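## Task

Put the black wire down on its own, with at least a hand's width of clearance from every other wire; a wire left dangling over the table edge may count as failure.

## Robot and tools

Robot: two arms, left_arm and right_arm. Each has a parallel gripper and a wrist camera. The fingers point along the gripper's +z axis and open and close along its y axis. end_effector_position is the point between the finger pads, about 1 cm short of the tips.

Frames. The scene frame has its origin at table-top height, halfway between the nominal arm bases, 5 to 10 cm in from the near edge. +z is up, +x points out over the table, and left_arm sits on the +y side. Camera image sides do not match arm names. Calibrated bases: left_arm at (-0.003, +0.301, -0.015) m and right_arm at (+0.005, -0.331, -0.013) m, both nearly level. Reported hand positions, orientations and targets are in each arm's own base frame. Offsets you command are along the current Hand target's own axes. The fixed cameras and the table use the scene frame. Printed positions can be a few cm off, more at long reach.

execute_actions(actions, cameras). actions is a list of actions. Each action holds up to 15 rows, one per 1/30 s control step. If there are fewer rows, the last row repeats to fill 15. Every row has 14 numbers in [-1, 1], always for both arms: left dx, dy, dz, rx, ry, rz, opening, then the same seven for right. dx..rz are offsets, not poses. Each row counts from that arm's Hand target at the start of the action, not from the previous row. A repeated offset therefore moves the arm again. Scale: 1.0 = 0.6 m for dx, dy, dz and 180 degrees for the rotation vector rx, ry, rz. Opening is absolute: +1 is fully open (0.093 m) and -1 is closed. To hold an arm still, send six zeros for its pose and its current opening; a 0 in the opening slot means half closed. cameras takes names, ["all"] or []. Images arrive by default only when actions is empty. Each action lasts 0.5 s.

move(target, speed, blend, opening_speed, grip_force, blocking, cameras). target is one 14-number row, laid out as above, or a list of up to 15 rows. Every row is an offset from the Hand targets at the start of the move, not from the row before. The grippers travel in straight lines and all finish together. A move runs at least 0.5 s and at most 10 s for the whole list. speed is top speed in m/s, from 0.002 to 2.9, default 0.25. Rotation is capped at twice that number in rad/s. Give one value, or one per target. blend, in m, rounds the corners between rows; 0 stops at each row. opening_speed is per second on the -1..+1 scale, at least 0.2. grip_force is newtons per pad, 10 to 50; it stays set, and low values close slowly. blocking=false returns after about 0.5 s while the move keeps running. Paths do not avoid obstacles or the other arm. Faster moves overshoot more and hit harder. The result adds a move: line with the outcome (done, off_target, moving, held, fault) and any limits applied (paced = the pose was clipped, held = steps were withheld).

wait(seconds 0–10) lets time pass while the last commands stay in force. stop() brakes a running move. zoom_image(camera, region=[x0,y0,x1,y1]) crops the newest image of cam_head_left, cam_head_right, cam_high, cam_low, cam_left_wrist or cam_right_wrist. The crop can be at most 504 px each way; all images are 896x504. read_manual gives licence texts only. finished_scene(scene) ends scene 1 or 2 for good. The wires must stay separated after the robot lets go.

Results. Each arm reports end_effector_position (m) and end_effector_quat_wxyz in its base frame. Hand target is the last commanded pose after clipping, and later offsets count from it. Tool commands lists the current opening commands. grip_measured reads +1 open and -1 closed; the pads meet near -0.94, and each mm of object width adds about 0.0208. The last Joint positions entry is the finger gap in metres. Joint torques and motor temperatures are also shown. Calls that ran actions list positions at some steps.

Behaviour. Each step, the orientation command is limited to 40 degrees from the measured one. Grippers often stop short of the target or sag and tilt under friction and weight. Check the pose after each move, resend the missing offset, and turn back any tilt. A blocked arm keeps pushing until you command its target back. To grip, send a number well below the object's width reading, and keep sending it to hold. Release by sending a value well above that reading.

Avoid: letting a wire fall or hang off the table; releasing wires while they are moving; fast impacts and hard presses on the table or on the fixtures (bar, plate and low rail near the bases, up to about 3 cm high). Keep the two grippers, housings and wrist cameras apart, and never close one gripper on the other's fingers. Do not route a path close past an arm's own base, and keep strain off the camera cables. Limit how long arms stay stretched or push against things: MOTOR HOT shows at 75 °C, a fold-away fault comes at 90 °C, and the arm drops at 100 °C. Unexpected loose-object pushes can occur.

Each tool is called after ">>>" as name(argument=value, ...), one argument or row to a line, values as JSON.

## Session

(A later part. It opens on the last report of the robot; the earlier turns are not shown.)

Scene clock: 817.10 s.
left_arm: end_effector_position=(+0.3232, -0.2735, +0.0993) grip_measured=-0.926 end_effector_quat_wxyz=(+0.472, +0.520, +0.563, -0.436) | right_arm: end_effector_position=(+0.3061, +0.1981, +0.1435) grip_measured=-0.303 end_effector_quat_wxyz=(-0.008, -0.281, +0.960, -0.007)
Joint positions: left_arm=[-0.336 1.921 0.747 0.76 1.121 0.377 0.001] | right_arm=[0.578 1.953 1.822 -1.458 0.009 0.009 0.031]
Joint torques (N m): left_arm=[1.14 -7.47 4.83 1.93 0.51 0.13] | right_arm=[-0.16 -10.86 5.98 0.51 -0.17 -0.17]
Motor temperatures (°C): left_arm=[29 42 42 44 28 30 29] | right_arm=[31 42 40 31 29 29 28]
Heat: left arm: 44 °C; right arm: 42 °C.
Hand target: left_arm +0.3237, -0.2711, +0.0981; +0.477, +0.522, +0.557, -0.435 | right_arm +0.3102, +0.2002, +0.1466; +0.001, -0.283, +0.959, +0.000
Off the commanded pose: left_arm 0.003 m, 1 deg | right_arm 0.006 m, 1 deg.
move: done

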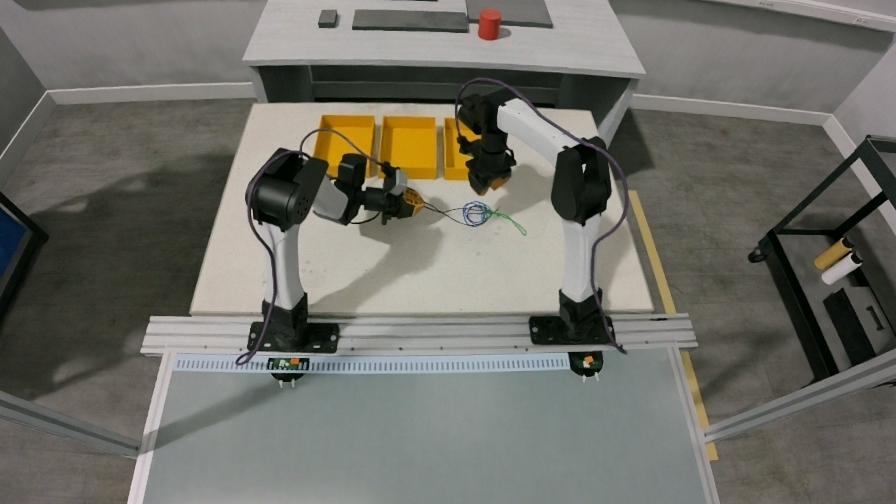

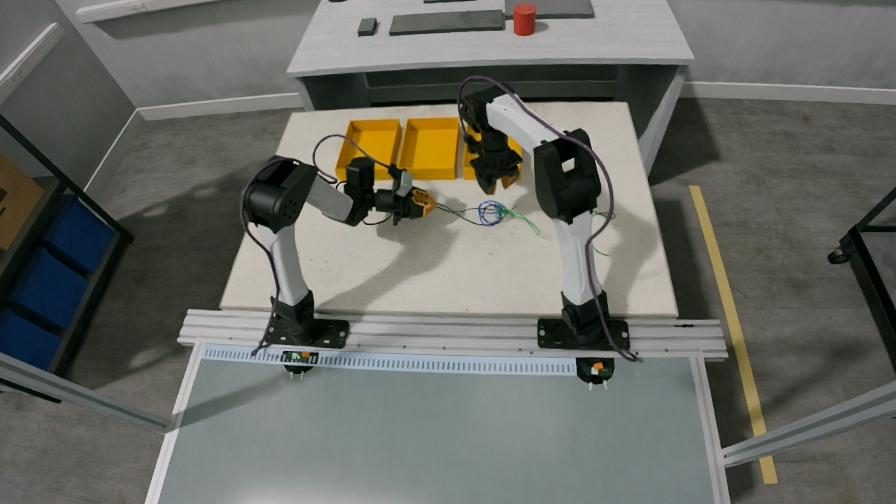

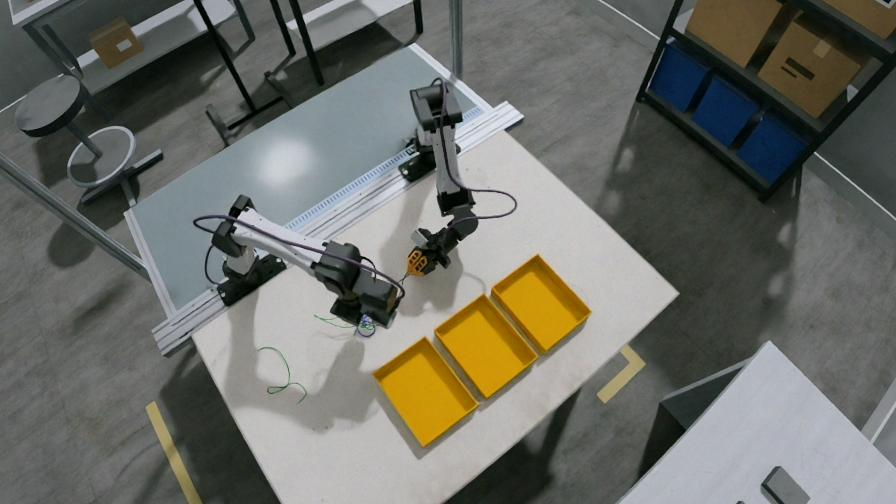

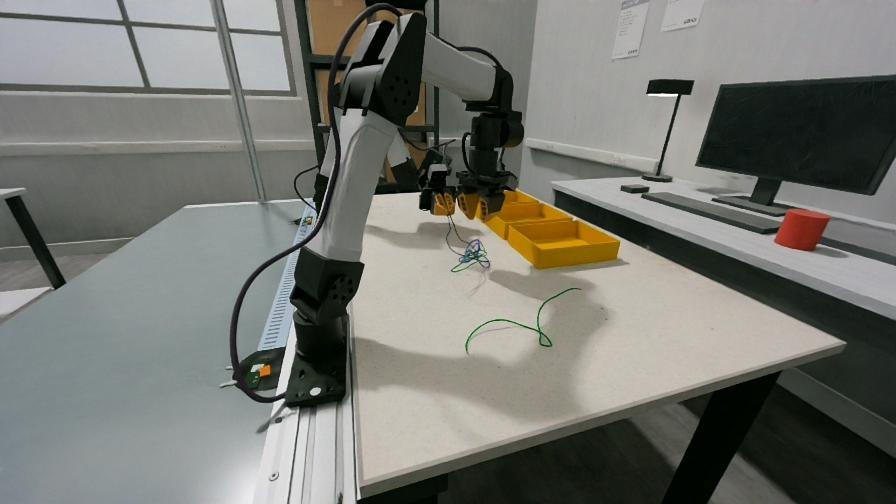

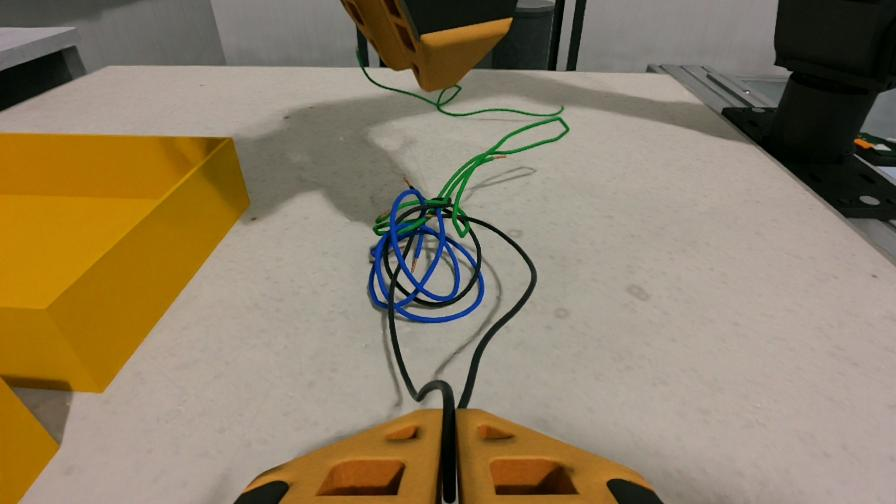

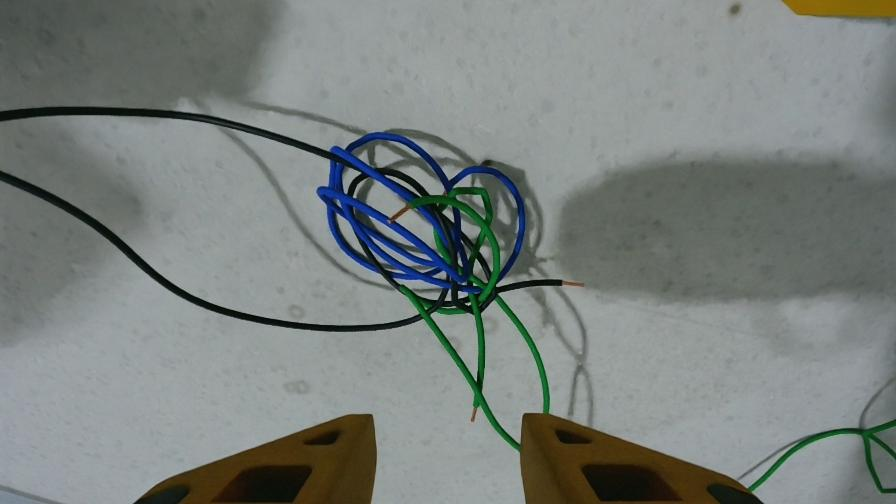

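>>> move(
  target=[0,0,0,0,0,0,-0.9336,-0.033,-0.045,0.067,0,0,0,-0.62],
  cameras=["cam_right_wrist","cam_left_wrist"],
  speed=0.12,
)

>>> zoom_image(
  camera="cam_right_wrist",
  region=[200, 150, 700, 504],
)

>>> zoom_image(
  camera="cam_left_wrist",
  region=[300, 60, 640, 360],
)

Scene clock: 846.23 s.
left_arm: end_effector_position=(+0.3232, -0.2735, +0.0993) grip_measured=-0.926 end_effector_quat_wxyz=(+0.472, +0.520, +0.563, -0.436) | right_arm: end_effector_position=(+0.3401, +0.1879, +0.1128) grip_measured=-0.617 end_effector_quat_wxyz=(+0.006, -0.281, +0.960, -0.003)
Joint positions: left_arm=[-0.336 1.921 0.747 0.76 1.121 0.377 0.001] | right_arm=[0.508 2.016 1.789 -1.333 0.008 -0.061 0.016]
Joint torques (N m): left_arm=[1.17 -7.49 4.79 1.93 0.52 0.12] | right_arm=[-0.09 -10.09 4.97 0.57 -0.17 -0.2]
Motor temperatures (°C): left_arm=[29 42 42 44 28 30 29] | right_arm=[31 47 40 30 29 29 28]
Heat: left arm: 44 °C; right arm: 47 °C.
Hand target: left_arm +0.3237, -0.2711, +0.0981; +0.477, +0.522, +0.557, -0.435 | right_arm +0.3415, +0.1883, +0.1064; +0.001, -0.283, +0.959, +0.000
Off the commanded pose: left_arm 0.003 m, 1 deg | right_arm 0.007 m, 1 deg.
move: done
Images, in order (width x height): cam_left_wrist 896x504, cam_right_wrist 896x504.

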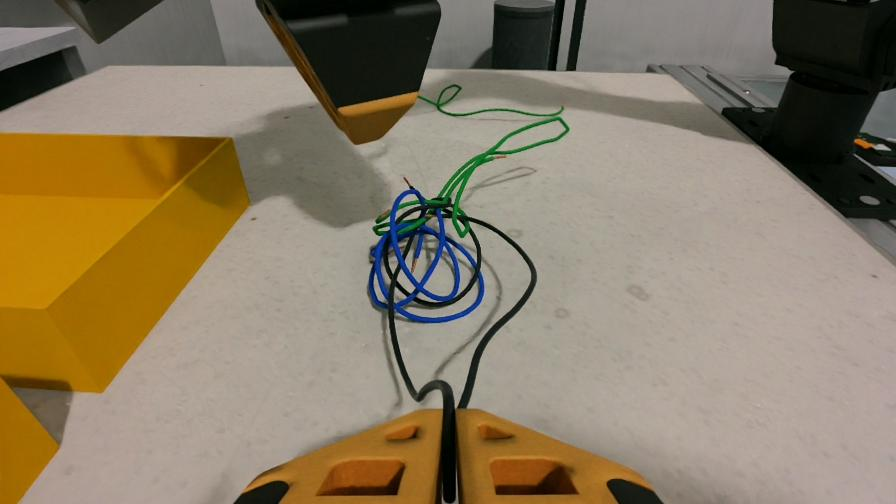

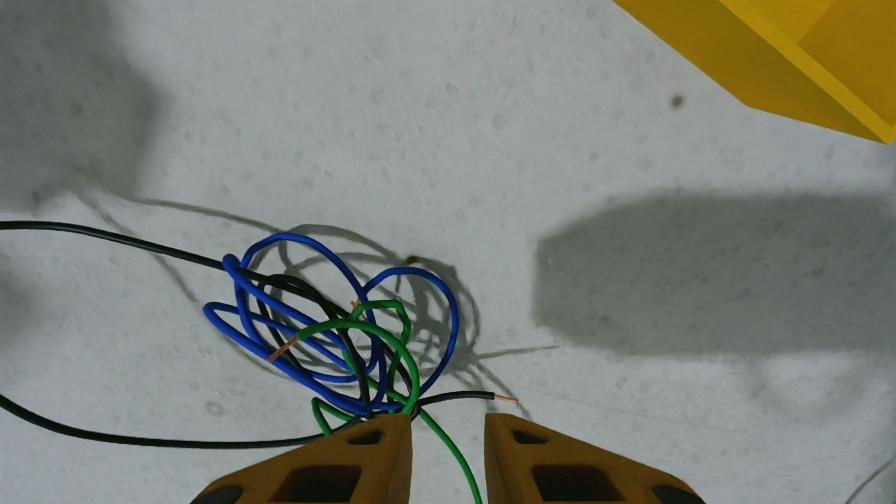

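Scaled by 1.008 from the camera's 896x504 image, which has a finer 1280x720 frame.

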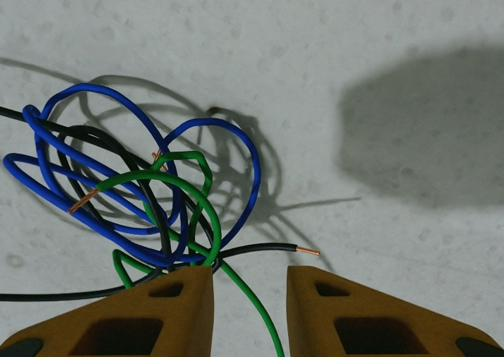

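Scaled by 1.482 from the camera's 896x504 image, which has a finer 1280x720 frame.

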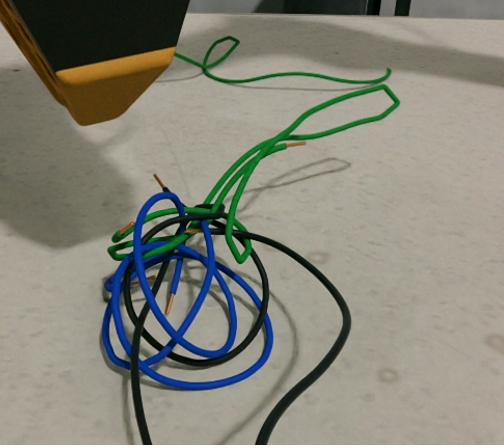

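>>> move(
  target=[0,0,0,0,0,0,-0.9336,0.0213,-0.002,0.098,0,0,0,-0.6],
  cameras=["cam_right_wrist","cam_left_wrist"],
  speed=0.08,
)

>>> zoom_image(
  camera="cam_right_wrist",
  region=[200, 150, 700, 504],
)

>>> zoom_image(
  camera="cam_left_wrist",
  region=[300, 60, 640, 360],
)

Scene clock: 885.13 s.
left_arm: end_effector_position=(+0.3232, -0.2735, +0.0993) grip_measured=-0.926 end_effector_quat_wxyz=(+0.472, +0.520, +0.563, -0.436) | right_arm: end_effector_position=(+0.3305, +0.1806, +0.0494) grip_measured=-0.603 end_effector_quat_wxyz=(-0.003, -0.282, +0.959, -0.005)
Joint positions: left_arm=[-0.336 1.921 0.747 0.76 1.121 0.377 0.001] | right_arm=[0.504 2.016 1.536 -1.099 0.008 -0.068 0.016]
Joint torques (N m): left_arm=[1.17 -7.47 4.79 1.92 0.52 0.13] | right_arm=[-0.17 -11.73 4.1 0.67 -0.17 -0.2]
Heat: left arm: 45 °C; right arm: 47 °C.
Hand target: left_arm +0.3237, -0.2711, +0.0981; +0.477, +0.522, +0.557, -0.435 | right_arm +0.3317, +0.1805, +0.0477; +0.001, -0.283, +0.959, +0.000
Off the commanded pose: left_arm 0.003 m, 1 deg | right_arm 0.002 m, 1 deg.
move: done
Images, in order (width x height): cam_left_wrist 896x504, cam_right_wrist 896x504.

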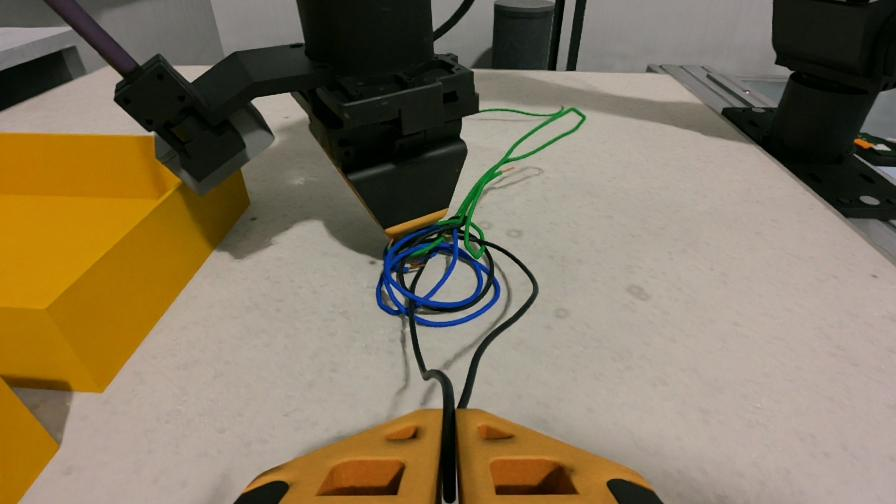

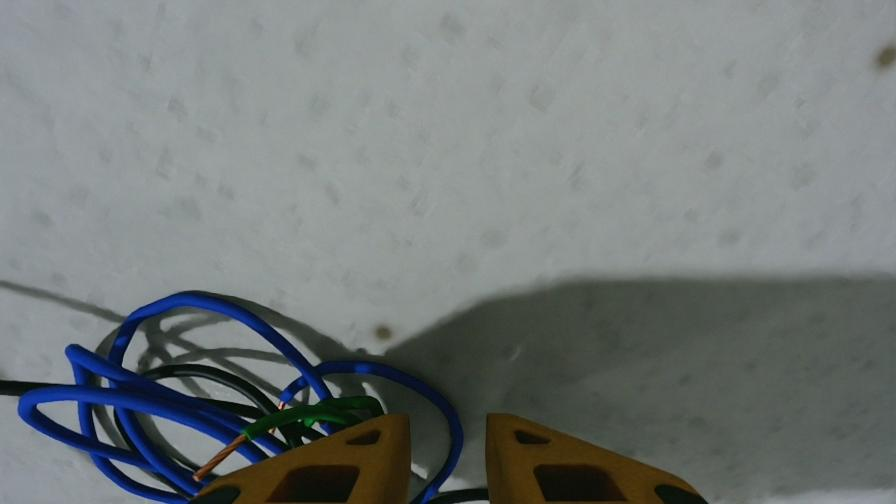

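Scaled by 1.008 from the camera's 896x504 image, which has a finer 1280x720 frame.

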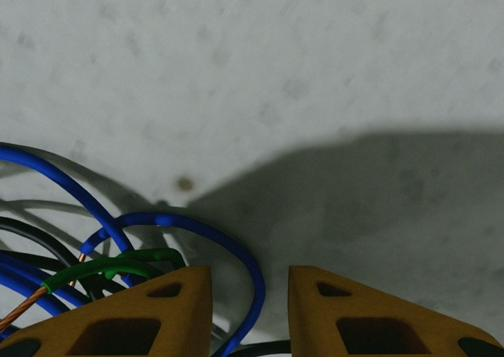

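Scaled by 1.482 from the camera's 896x504 image, which has a finer 1280x720 frame.

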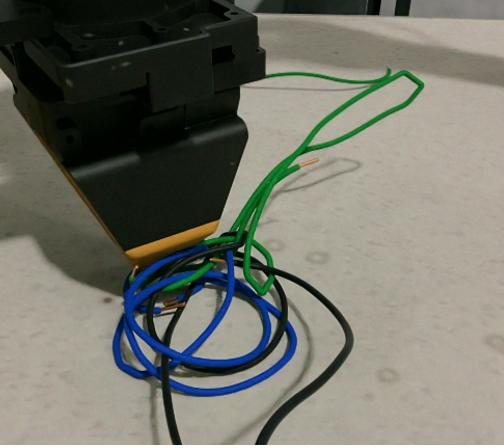

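>>> move(
  target=[
    [0,0,0,0,0,0,-0.9336,-0.014,0,-0.007,0,0,0,-0.6],
    [0,0,0,0,0,0,-0.9336,-0.014,0,-0.007,0,0,0,-1],
    [0,0,0,0,0,0,-0.9336,-0.014,-0.01,-0.09,0,0,0,-1],
  ],
  cameras=["cam_right_wrist","cam_left_wrist"],
  speed=0.06,
  opening_speed=0.6,
)

>>> zoom_image(
  camera="cam_right_wrist",
  region=[200, 150, 700, 504],
)

>>> zoom_image(
  camera="cam_left_wrist",
  region=[300, 60, 640, 360],
)

Scene clock: 904.47 s.
left_arm: end_effector_position=(+0.3232, -0.2735, +0.0993) grip_measured=-0.926 end_effector_quat_wxyz=(+0.472, +0.520, +0.563, -0.436) | right_arm: end_effector_position=(+0.3410, +0.1815, +0.0963) grip_measured=-0.978 end_effector_quat_wxyz=(+0.002, -0.283, +0.959, -0.003)
Joint positions: left_arm=[-0.336 1.921 0.747 0.76 1.121 0.377 0.001] | right_arm=[0.493 2.016 1.724 -1.275 0.008 -0.08 0]
Joint torques (N m): left_arm=[1.18 -7.51 4.81 1.93 0.52 0.13] | right_arm=[-0.42 -11.58 6.74 0.26 -0.17 -0.19]
Heat: left arm: 45 °C; right arm: 49 °C.
Hand target: left_arm +0.3237, -0.2711, +0.0981; +0.477, +0.522, +0.557, -0.435 | right_arm +0.3418, +0.1798, +0.1017; +0.001, -0.283, +0.959, +0.000
Off the commanded pose: left_arm 0.003 m, 1 deg | right_arm 0.006 m, 0 deg.
move: done
Images, in order (width x height): cam_left_wrist 896x504, cam_right_wrist 896x504.

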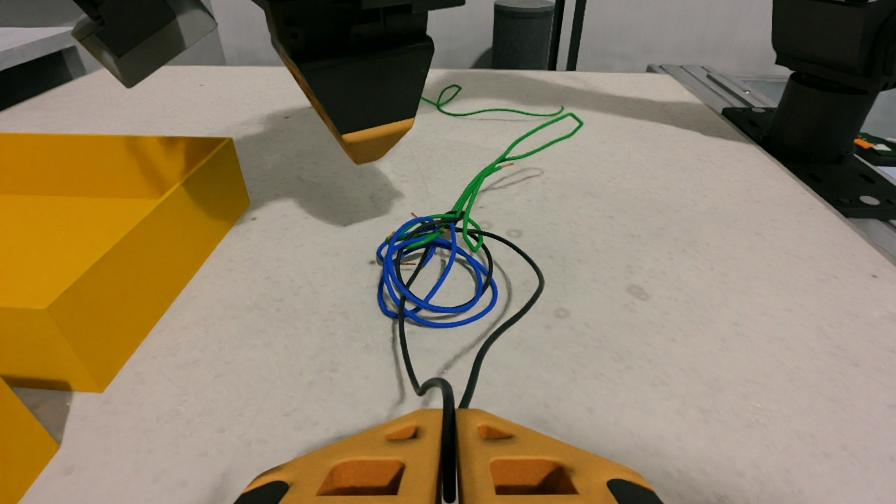

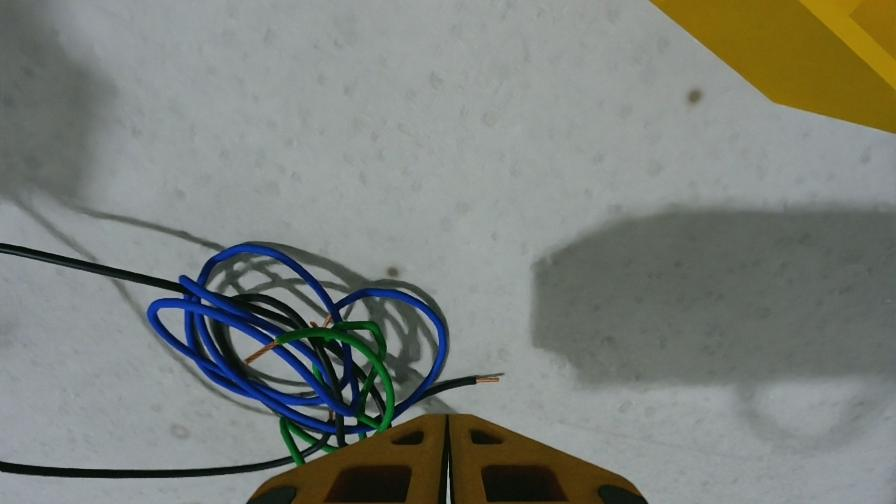

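Scaled by 1.008 from the camera's 896x504 image, which has a finer 1280x720 frame.

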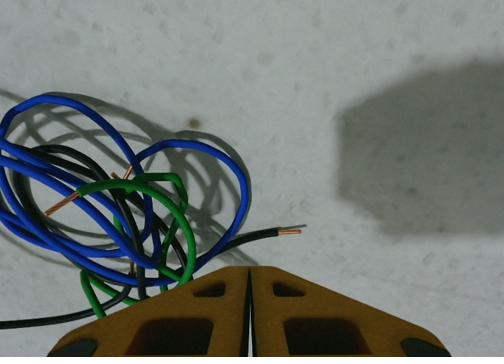

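Scaled by 1.482 from the camera's 896x504 image, which has a finer 1280x720 frame.

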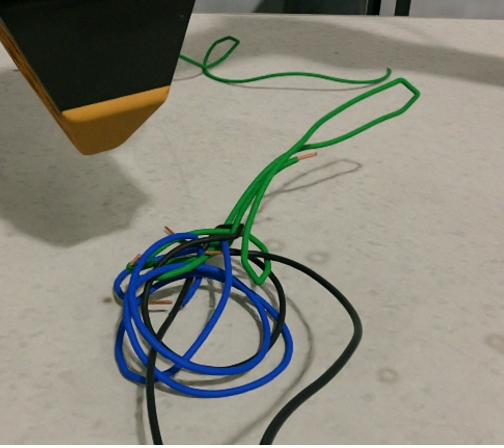

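>>> move(
  target=[
    [0,0,0,0,0,0,-0.9336,0.0113,0.000,0.04,0,0,0,-0.6],
    [0,0,0,0,0,0,-0.9336,0.0113,0.0,0.104,0,0,0,-0.6],
  ],
  cameras=["cam_right_wrist","cam_left_wrist"],
  speed=0.06,
)

>>> zoom_image(
  camera="cam_right_wrist",
  region=[200, 150, 700, 504],
)

>>> zoom_image(
  camera="cam_left_wrist",
  region=[340, 160, 560, 340],
)

Scene clock: 924.67 s.
left_arm: end_effector_position=(+0.3232, -0.2735, +0.0993) grip_measured=-0.926 end_effector_quat_wxyz=(+0.472, +0.520, +0.563, -0.436) | right_arm: end_effector_position=(+0.3357, +0.1772, +0.0460) grip_measured=-0.603 end_effector_quat_wxyz=(+0.004, -0.282, +0.959, -0.003)
Joint positions: left_arm=[-0.336 1.921 0.747 0.76 1.121 0.377 0.001] | right_arm=[0.489 2.016 1.522 -1.069 0.008 -0.083 0.016]
Joint torques (N m): left_arm=[1.16 -7.47 4.81 1.92 0.52 0.12] | right_arm=[-0.25 -10.22 4.29 0.68 -0.18 -0.18]
Heat: left arm: 45 °C; right arm: 50 °C.
Hand target: left_arm +0.3237, -0.2711, +0.0981; +0.477, +0.522, +0.557, -0.435 | right_arm +0.3363, +0.1762, +0.0393; +0.001, -0.283, +0.959, +0.000
Off the commanded pose: left_arm 0.003 m, 1 deg | right_arm 0.007 m, 1 deg.
move: done
Images, in order (width x height): cam_left_wrist 896x504, cam_right_wrist 896x504.

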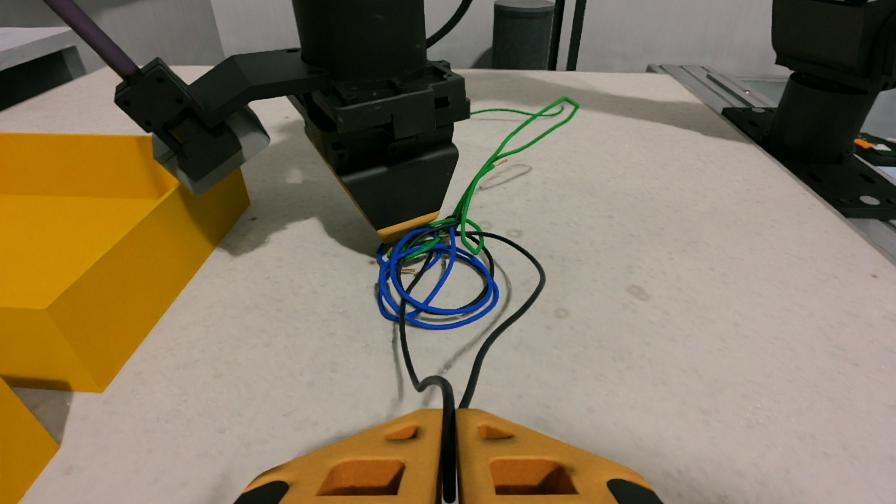

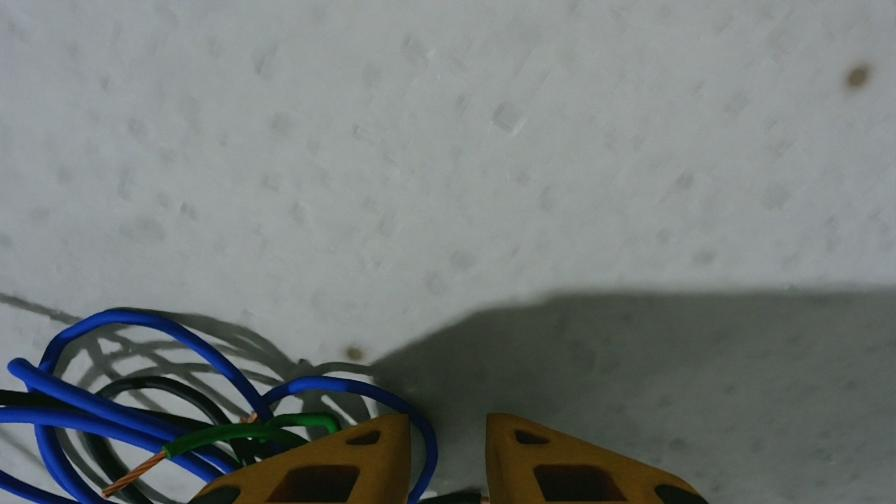

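Scaled by 1.008 from the camera's 896x504 image, which has a finer 1280x720 frame.

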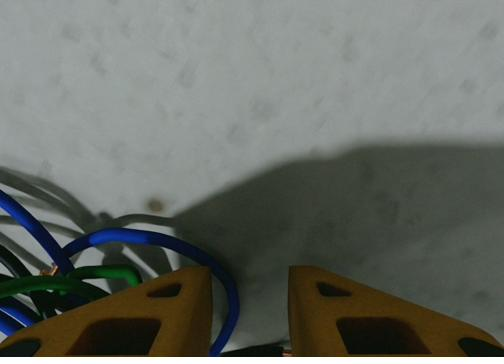

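Scaled by 2.291 from the camera's 896x504 image, which has a finer 1280x720 frame.

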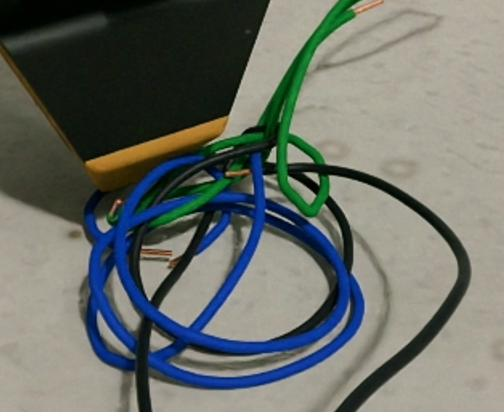

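>>> move(
  target=[
    [0,0,0,0,0,0,-0.9336,-0.007,0.005,0.013,0,0,0,-0.6],
    [0,0,0,0,0,0,-0.9336,-0.007,0.005,0.013,0,0,0,-1],
    [0,0,0,0,0,0,-0.9336,-0.007,-0.01,-0.06,0,0,0,-1],
  ],
  cameras=["cam_right_wrist","cam_left_wrist"],
  speed=0.05,
  opening_speed=0.6,
)

>>> zoom_image(
  camera="cam_right_wrist",
  region=[200, 150, 700, 504],
)

>>> zoom_image(
  camera="cam_left_wrist",
  region=[340, 160, 560, 340],
)

Scene clock: 936.03 s.
left_arm: end_effector_position=(+0.3232, -0.2735, +0.0993) grip_measured=-0.926 end_effector_quat_wxyz=(+0.472, +0.520, +0.563, -0.436) | right_arm: end_effector_position=(+0.3409, +0.1761, +0.0687) grip_measured=-0.978 end_effector_quat_wxyz=(+0.000, -0.283, +0.959, +0.000)
Joint positions: left_arm=[-0.336 1.921 0.747 0.76 1.121 0.377 0.001] | right_arm=[0.477 2.02 1.62 -1.171 -0.001 -0.096 0]
Joint torques (N m): left_arm=[1.16 -7.5 4.83 1.92 0.52 0.12] | right_arm=[-0.42 -11.86 6.68 0.25 -0.08 -0.19]
Heat: left arm: 45 °C; right arm: 50 °C.
Hand target: left_arm +0.3237, -0.2711, +0.0981; +0.477, +0.522, +0.557, -0.435 | right_arm +0.3430, +0.1735, +0.0752; +0.001, -0.283, +0.959, +0.000
Off the commanded pose: left_arm 0.003 m, 1 deg | right_arm 0.007 m, 0 deg.
move: done; target 2's new opening was sent with right_arm's hand 0.013 m and 1 deg from that target
Images, in order (width x height): cam_left_wrist 896x504, cam_right_wrist 896x504.

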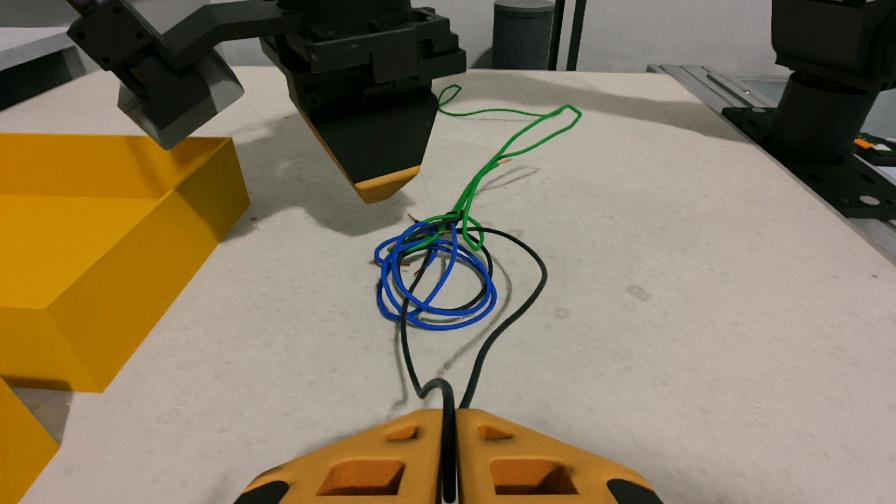

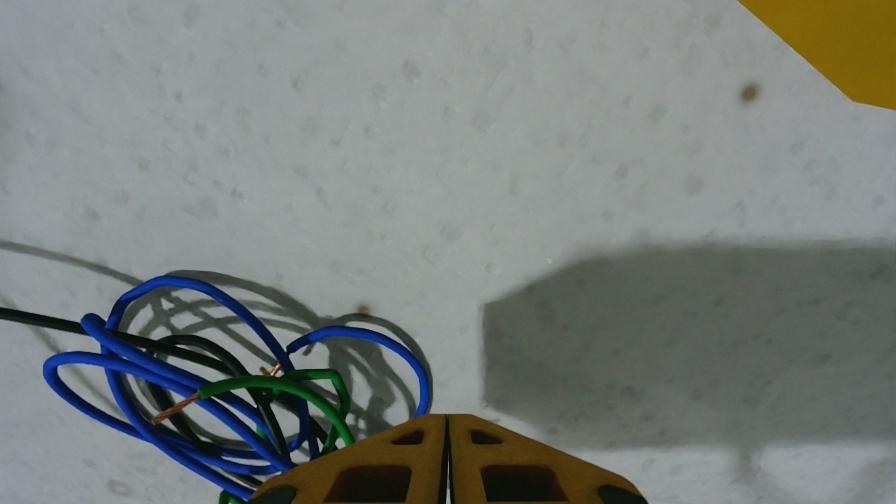

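Scaled by 1.008 from the camera's 896x504 image, which has a finer 1280x720 frame.

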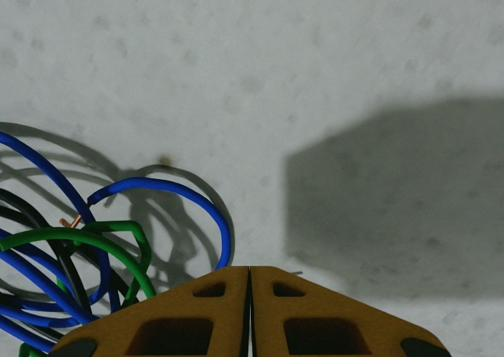

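Scaled by 2.291 from the camera's 896x504 image, which has a finer 1280x720 frame.

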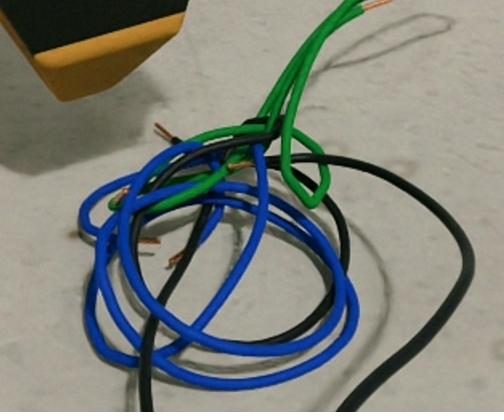

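>>> move(
  target=[
    [0,0,0,0,0,0,-0.9336,0,0,-0.125,0,0,0,-1],
    [0,0,0,0,0,0,-0.9336,0.163,0.056,-0.125,0,0,0,-0.6],
  ],
  cameras=["cam_right_wrist","cam_left_wrist"],
  blend=0.03,
)

>>> zoom_image(
  camera="cam_right_wrist",
  region=[200, 100, 700, 504],
)

>>> zoom_image(
  camera="cam_left_wrist",
  region=[360, 80, 600, 280],
)

Scene clock: 987.67 s.
left_arm: end_effector_position=(+0.3232, -0.2735, +0.0993) grip_measured=-0.926 end_effector_quat_wxyz=(+0.472, +0.520, +0.563, -0.436) | right_arm: end_effector_position=(+0.2460, +0.1488, +0.1455) grip_measured=-0.603 end_effector_quat_wxyz=(-0.006, -0.283, +0.959, -0.001)
Joint positions: left_arm=[-0.336 1.921 0.747 0.76 1.121 0.377 0.001] | right_arm=[0.544 1.641 1.444 -1.387 -0.001 -0.031 0.016]
Joint torques (N m): left_arm=[1.18 -7.47 4.81 1.93 0.52 0.12] | right_arm=[0.75 -9.99 4.6 0.43 -0.08 -0.01]
Motor temperatures (°C): left_arm=[29 42 41 45 28 30 29] | right_arm=[31 54 40 29 29 29 28]
Heat: left arm: 45 °C; right arm: 54 °C.
Hand target: left_arm +0.3237, -0.2711, +0.0981; +0.477, +0.522, +0.557, -0.435 | right_arm +0.2425, +0.1486, +0.1501; +0.001, -0.283, +0.959, +0.000
Off the commanded pose: left_arm 0.003 m, 1 deg | right_arm 0.006 m, 1 deg.
move: done
Images, in order (width x height): cam_left_wrist 896x504, cam_right_wrist 896x504.

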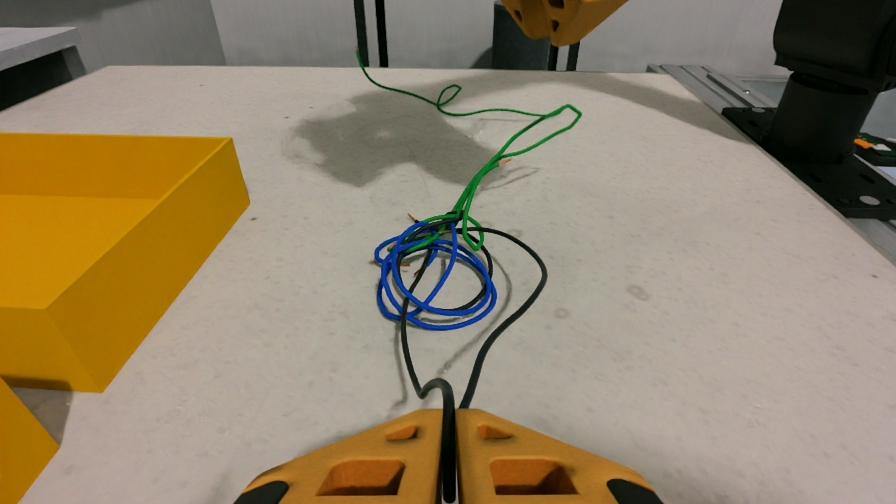

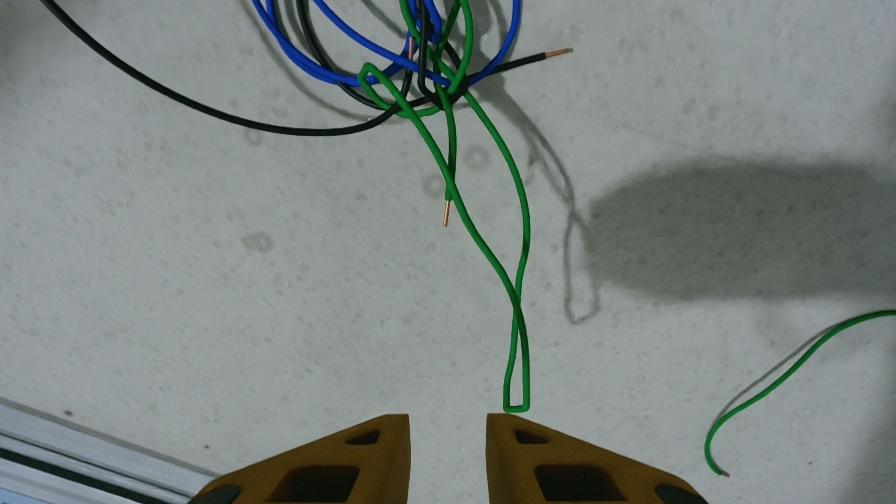

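Scaled by 1.008 from the camera's 896x504 image, which has a finer 1280x720 frame.

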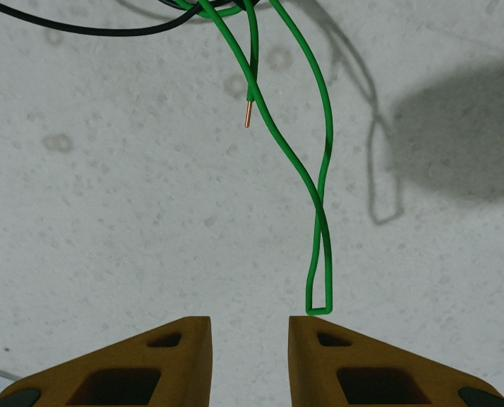

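Scaled by 2.100 from the camera's 896x504 image, which has a finer 1280x720 frame.

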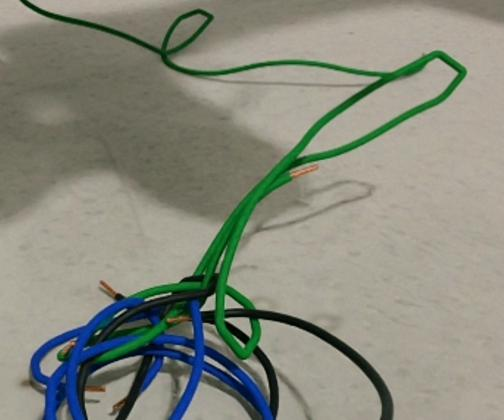

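>>> move(
  target=[0,0,0,0,0,0,-0.9336,-0.0386,0,0.085,0,0,0,-0.71],
  cameras=["cam_right_wrist","cam_left_wrist"],
  speed=0.12,
)

>>> zoom_image(
  camera="cam_right_wrist",
  region=[300, 200, 600, 500],
)

>>> zoom_image(
  camera="cam_left_wrist",
  region=[360, 80, 600, 280],
)

Scene clock: 1007.27 s.
left_arm: end_effector_position=(+0.3232, -0.2735, +0.0993) grip_measured=-0.926 end_effector_quat_wxyz=(+0.472, +0.520, +0.563, -0.436) | right_arm: end_effector_position=(+0.2625, +0.1589, +0.1037) grip_measured=-0.707 end_effector_quat_wxyz=(+0.004, -0.283, +0.959, +0.002)
Joint positions: left_arm=[-0.336 1.921 0.747 0.76 1.121 0.377 0.001] | right_arm=[0.544 1.7 1.344 -1.205 -0.001 -0.03 0.011]
Joint torques (N m): left_arm=[1.16 -7.51 4.83 1.93 0.52 0.12] | right_arm=[0.9 -7.23 4.83 0.58 -0.07 -0.01]
Heat: left arm: 45 °C; right arm: 50 °C.
Hand target: left_arm +0.3237, -0.2711, +0.0981; +0.477, +0.522, +0.557, -0.435 | right_arm +0.2620, +0.1612, +0.0991; +0.001, -0.283, +0.959, +0.000
Off the commanded pose: left_arm 0.003 m, 1 deg | right_arm 0.005 m, 0 deg.
move: done
Images, in order (width x height): cam_left_wrist 896x504, cam_right_wrist 896x504.

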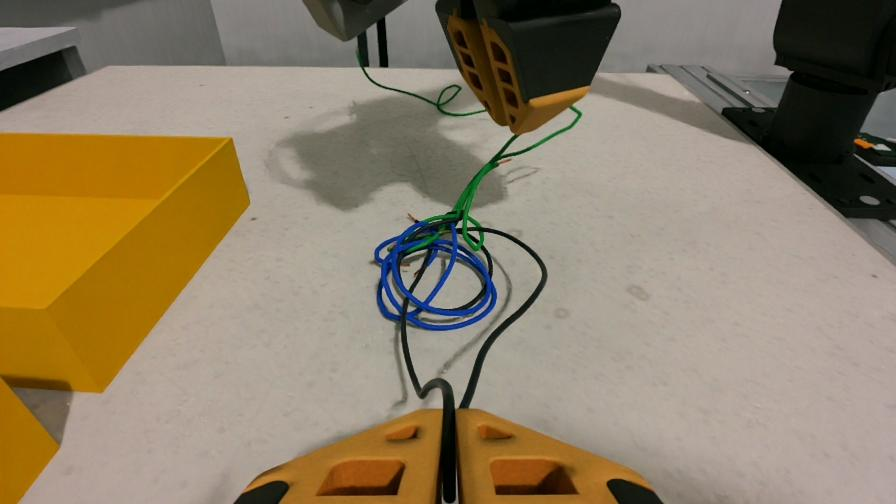

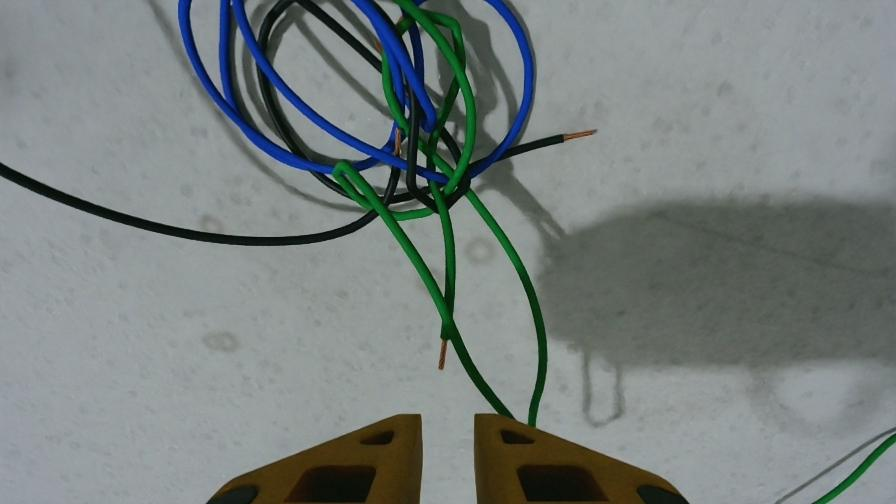

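Scaled by 1.680 from the camera's 896x504 image, which has a finer 1280x720 frame.

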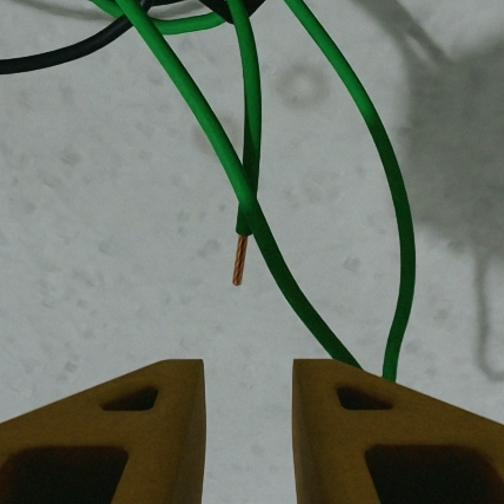

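Scaled by 2.100 from the camera's 896x504 image, which has a finer 1280x720 frame.

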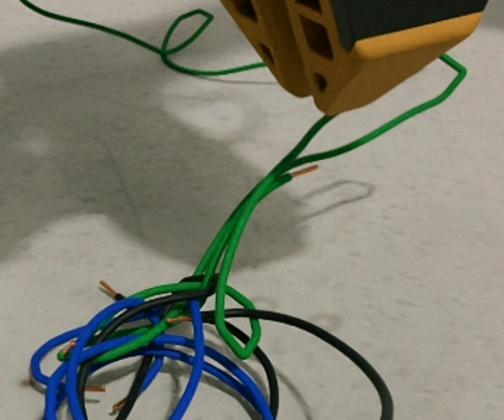

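>>> move(
  target=[0,0,0,0,0,0,-0.9336,-0.0017,0.0042,0.043,0,0,0,-0.77],
  cameras=["cam_right_wrist","cam_left_wrist"],
  speed=0.06,
)

>>> zoom_image(
  camera="cam_right_wrist",
  region=[300, 204, 600, 504],
)

>>> zoom_image(
  camera="cam_left_wrist",
  region=[360, 80, 600, 280],
)

Scene clock: 1030.77 s.
left_arm: end_effector_position=(+0.3232, -0.2735, +0.0993) grip_measured=-0.926 end_effector_quat_wxyz=(+0.472, +0.520, +0.563, -0.436) | right_arm: end_effector_position=(+0.2622, +0.1617, +0.0793) grip_measured=-0.767 end_effector_quat_wxyz=(+0.005, -0.283, +0.959, +0.002)
Joint positions: left_arm=[-0.336 1.921 0.747 0.76 1.121 0.377 0.001] | right_arm=[0.552 1.718 1.266 -1.108 -0.001 -0.021 0.008]
Joint torques (N m): left_arm=[1.16 -7.5 4.82 1.93 0.52 0.12] | right_arm=[0.88 -6.98 4.64 0.62 -0.07 -0.01]
Motor temperatures (°C): left_arm=[29 42 41 45 28 30 29] | right_arm=[31 48 39 30 29 29 28]
Heat: left arm: 45 °C; right arm: 48 °C.
Hand target: left_arm +0.3237, -0.2711, +0.0981; +0.477, +0.522, +0.557, -0.435 | right_arm +0.2615, +0.1639, +0.0732; +0.001, -0.283, +0.959, +0.000
Off the commanded pose: left_arm 0.003 m, 1 deg | right_arm 0.006 m, 1 deg.
move: done
Images, in order (width x height): cam_left_wrist 896x504, cam_right_wrist 896x504.

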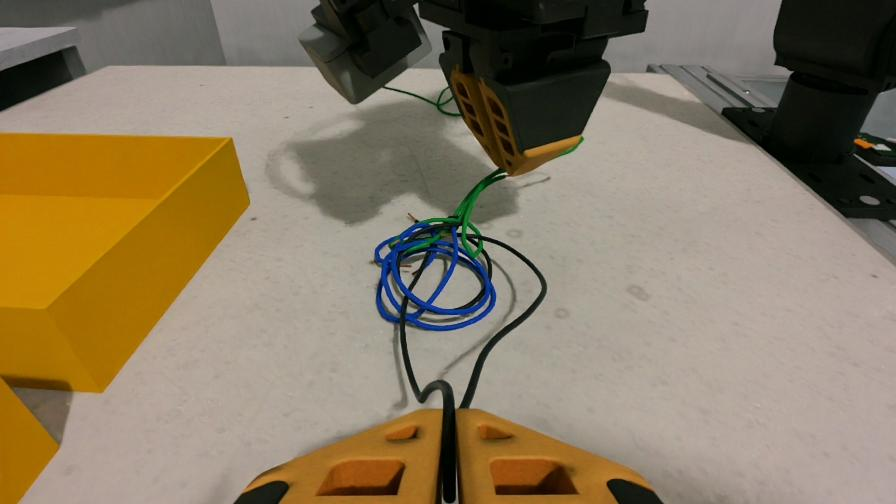

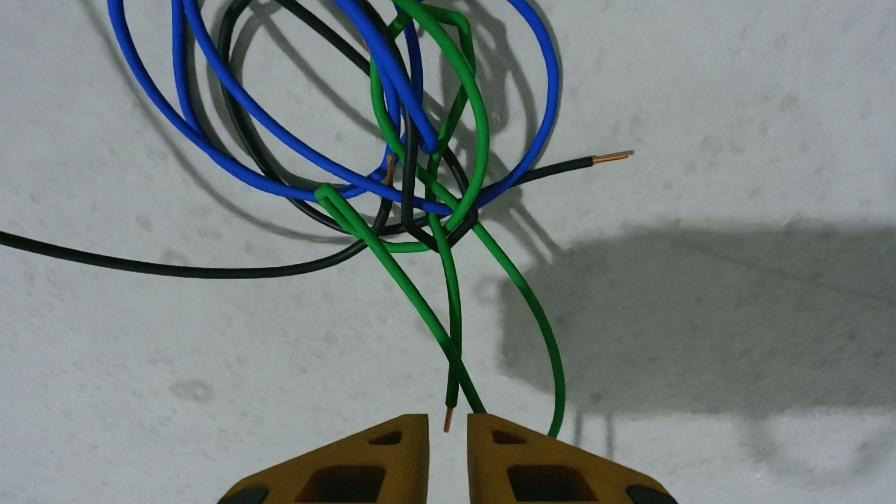

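Scaled by 1.680 from the camera's 896x504 image, which has a finer 1280x720 frame.

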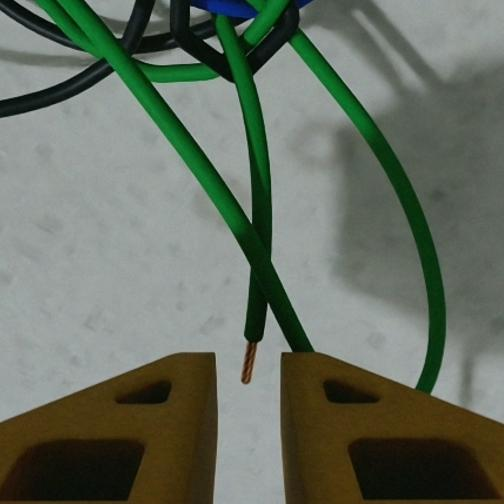

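Scaled by 2.100 from the camera's 896x504 image, which has a finer 1280x720 frame.

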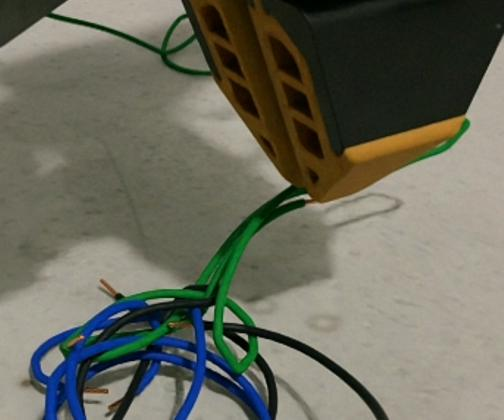

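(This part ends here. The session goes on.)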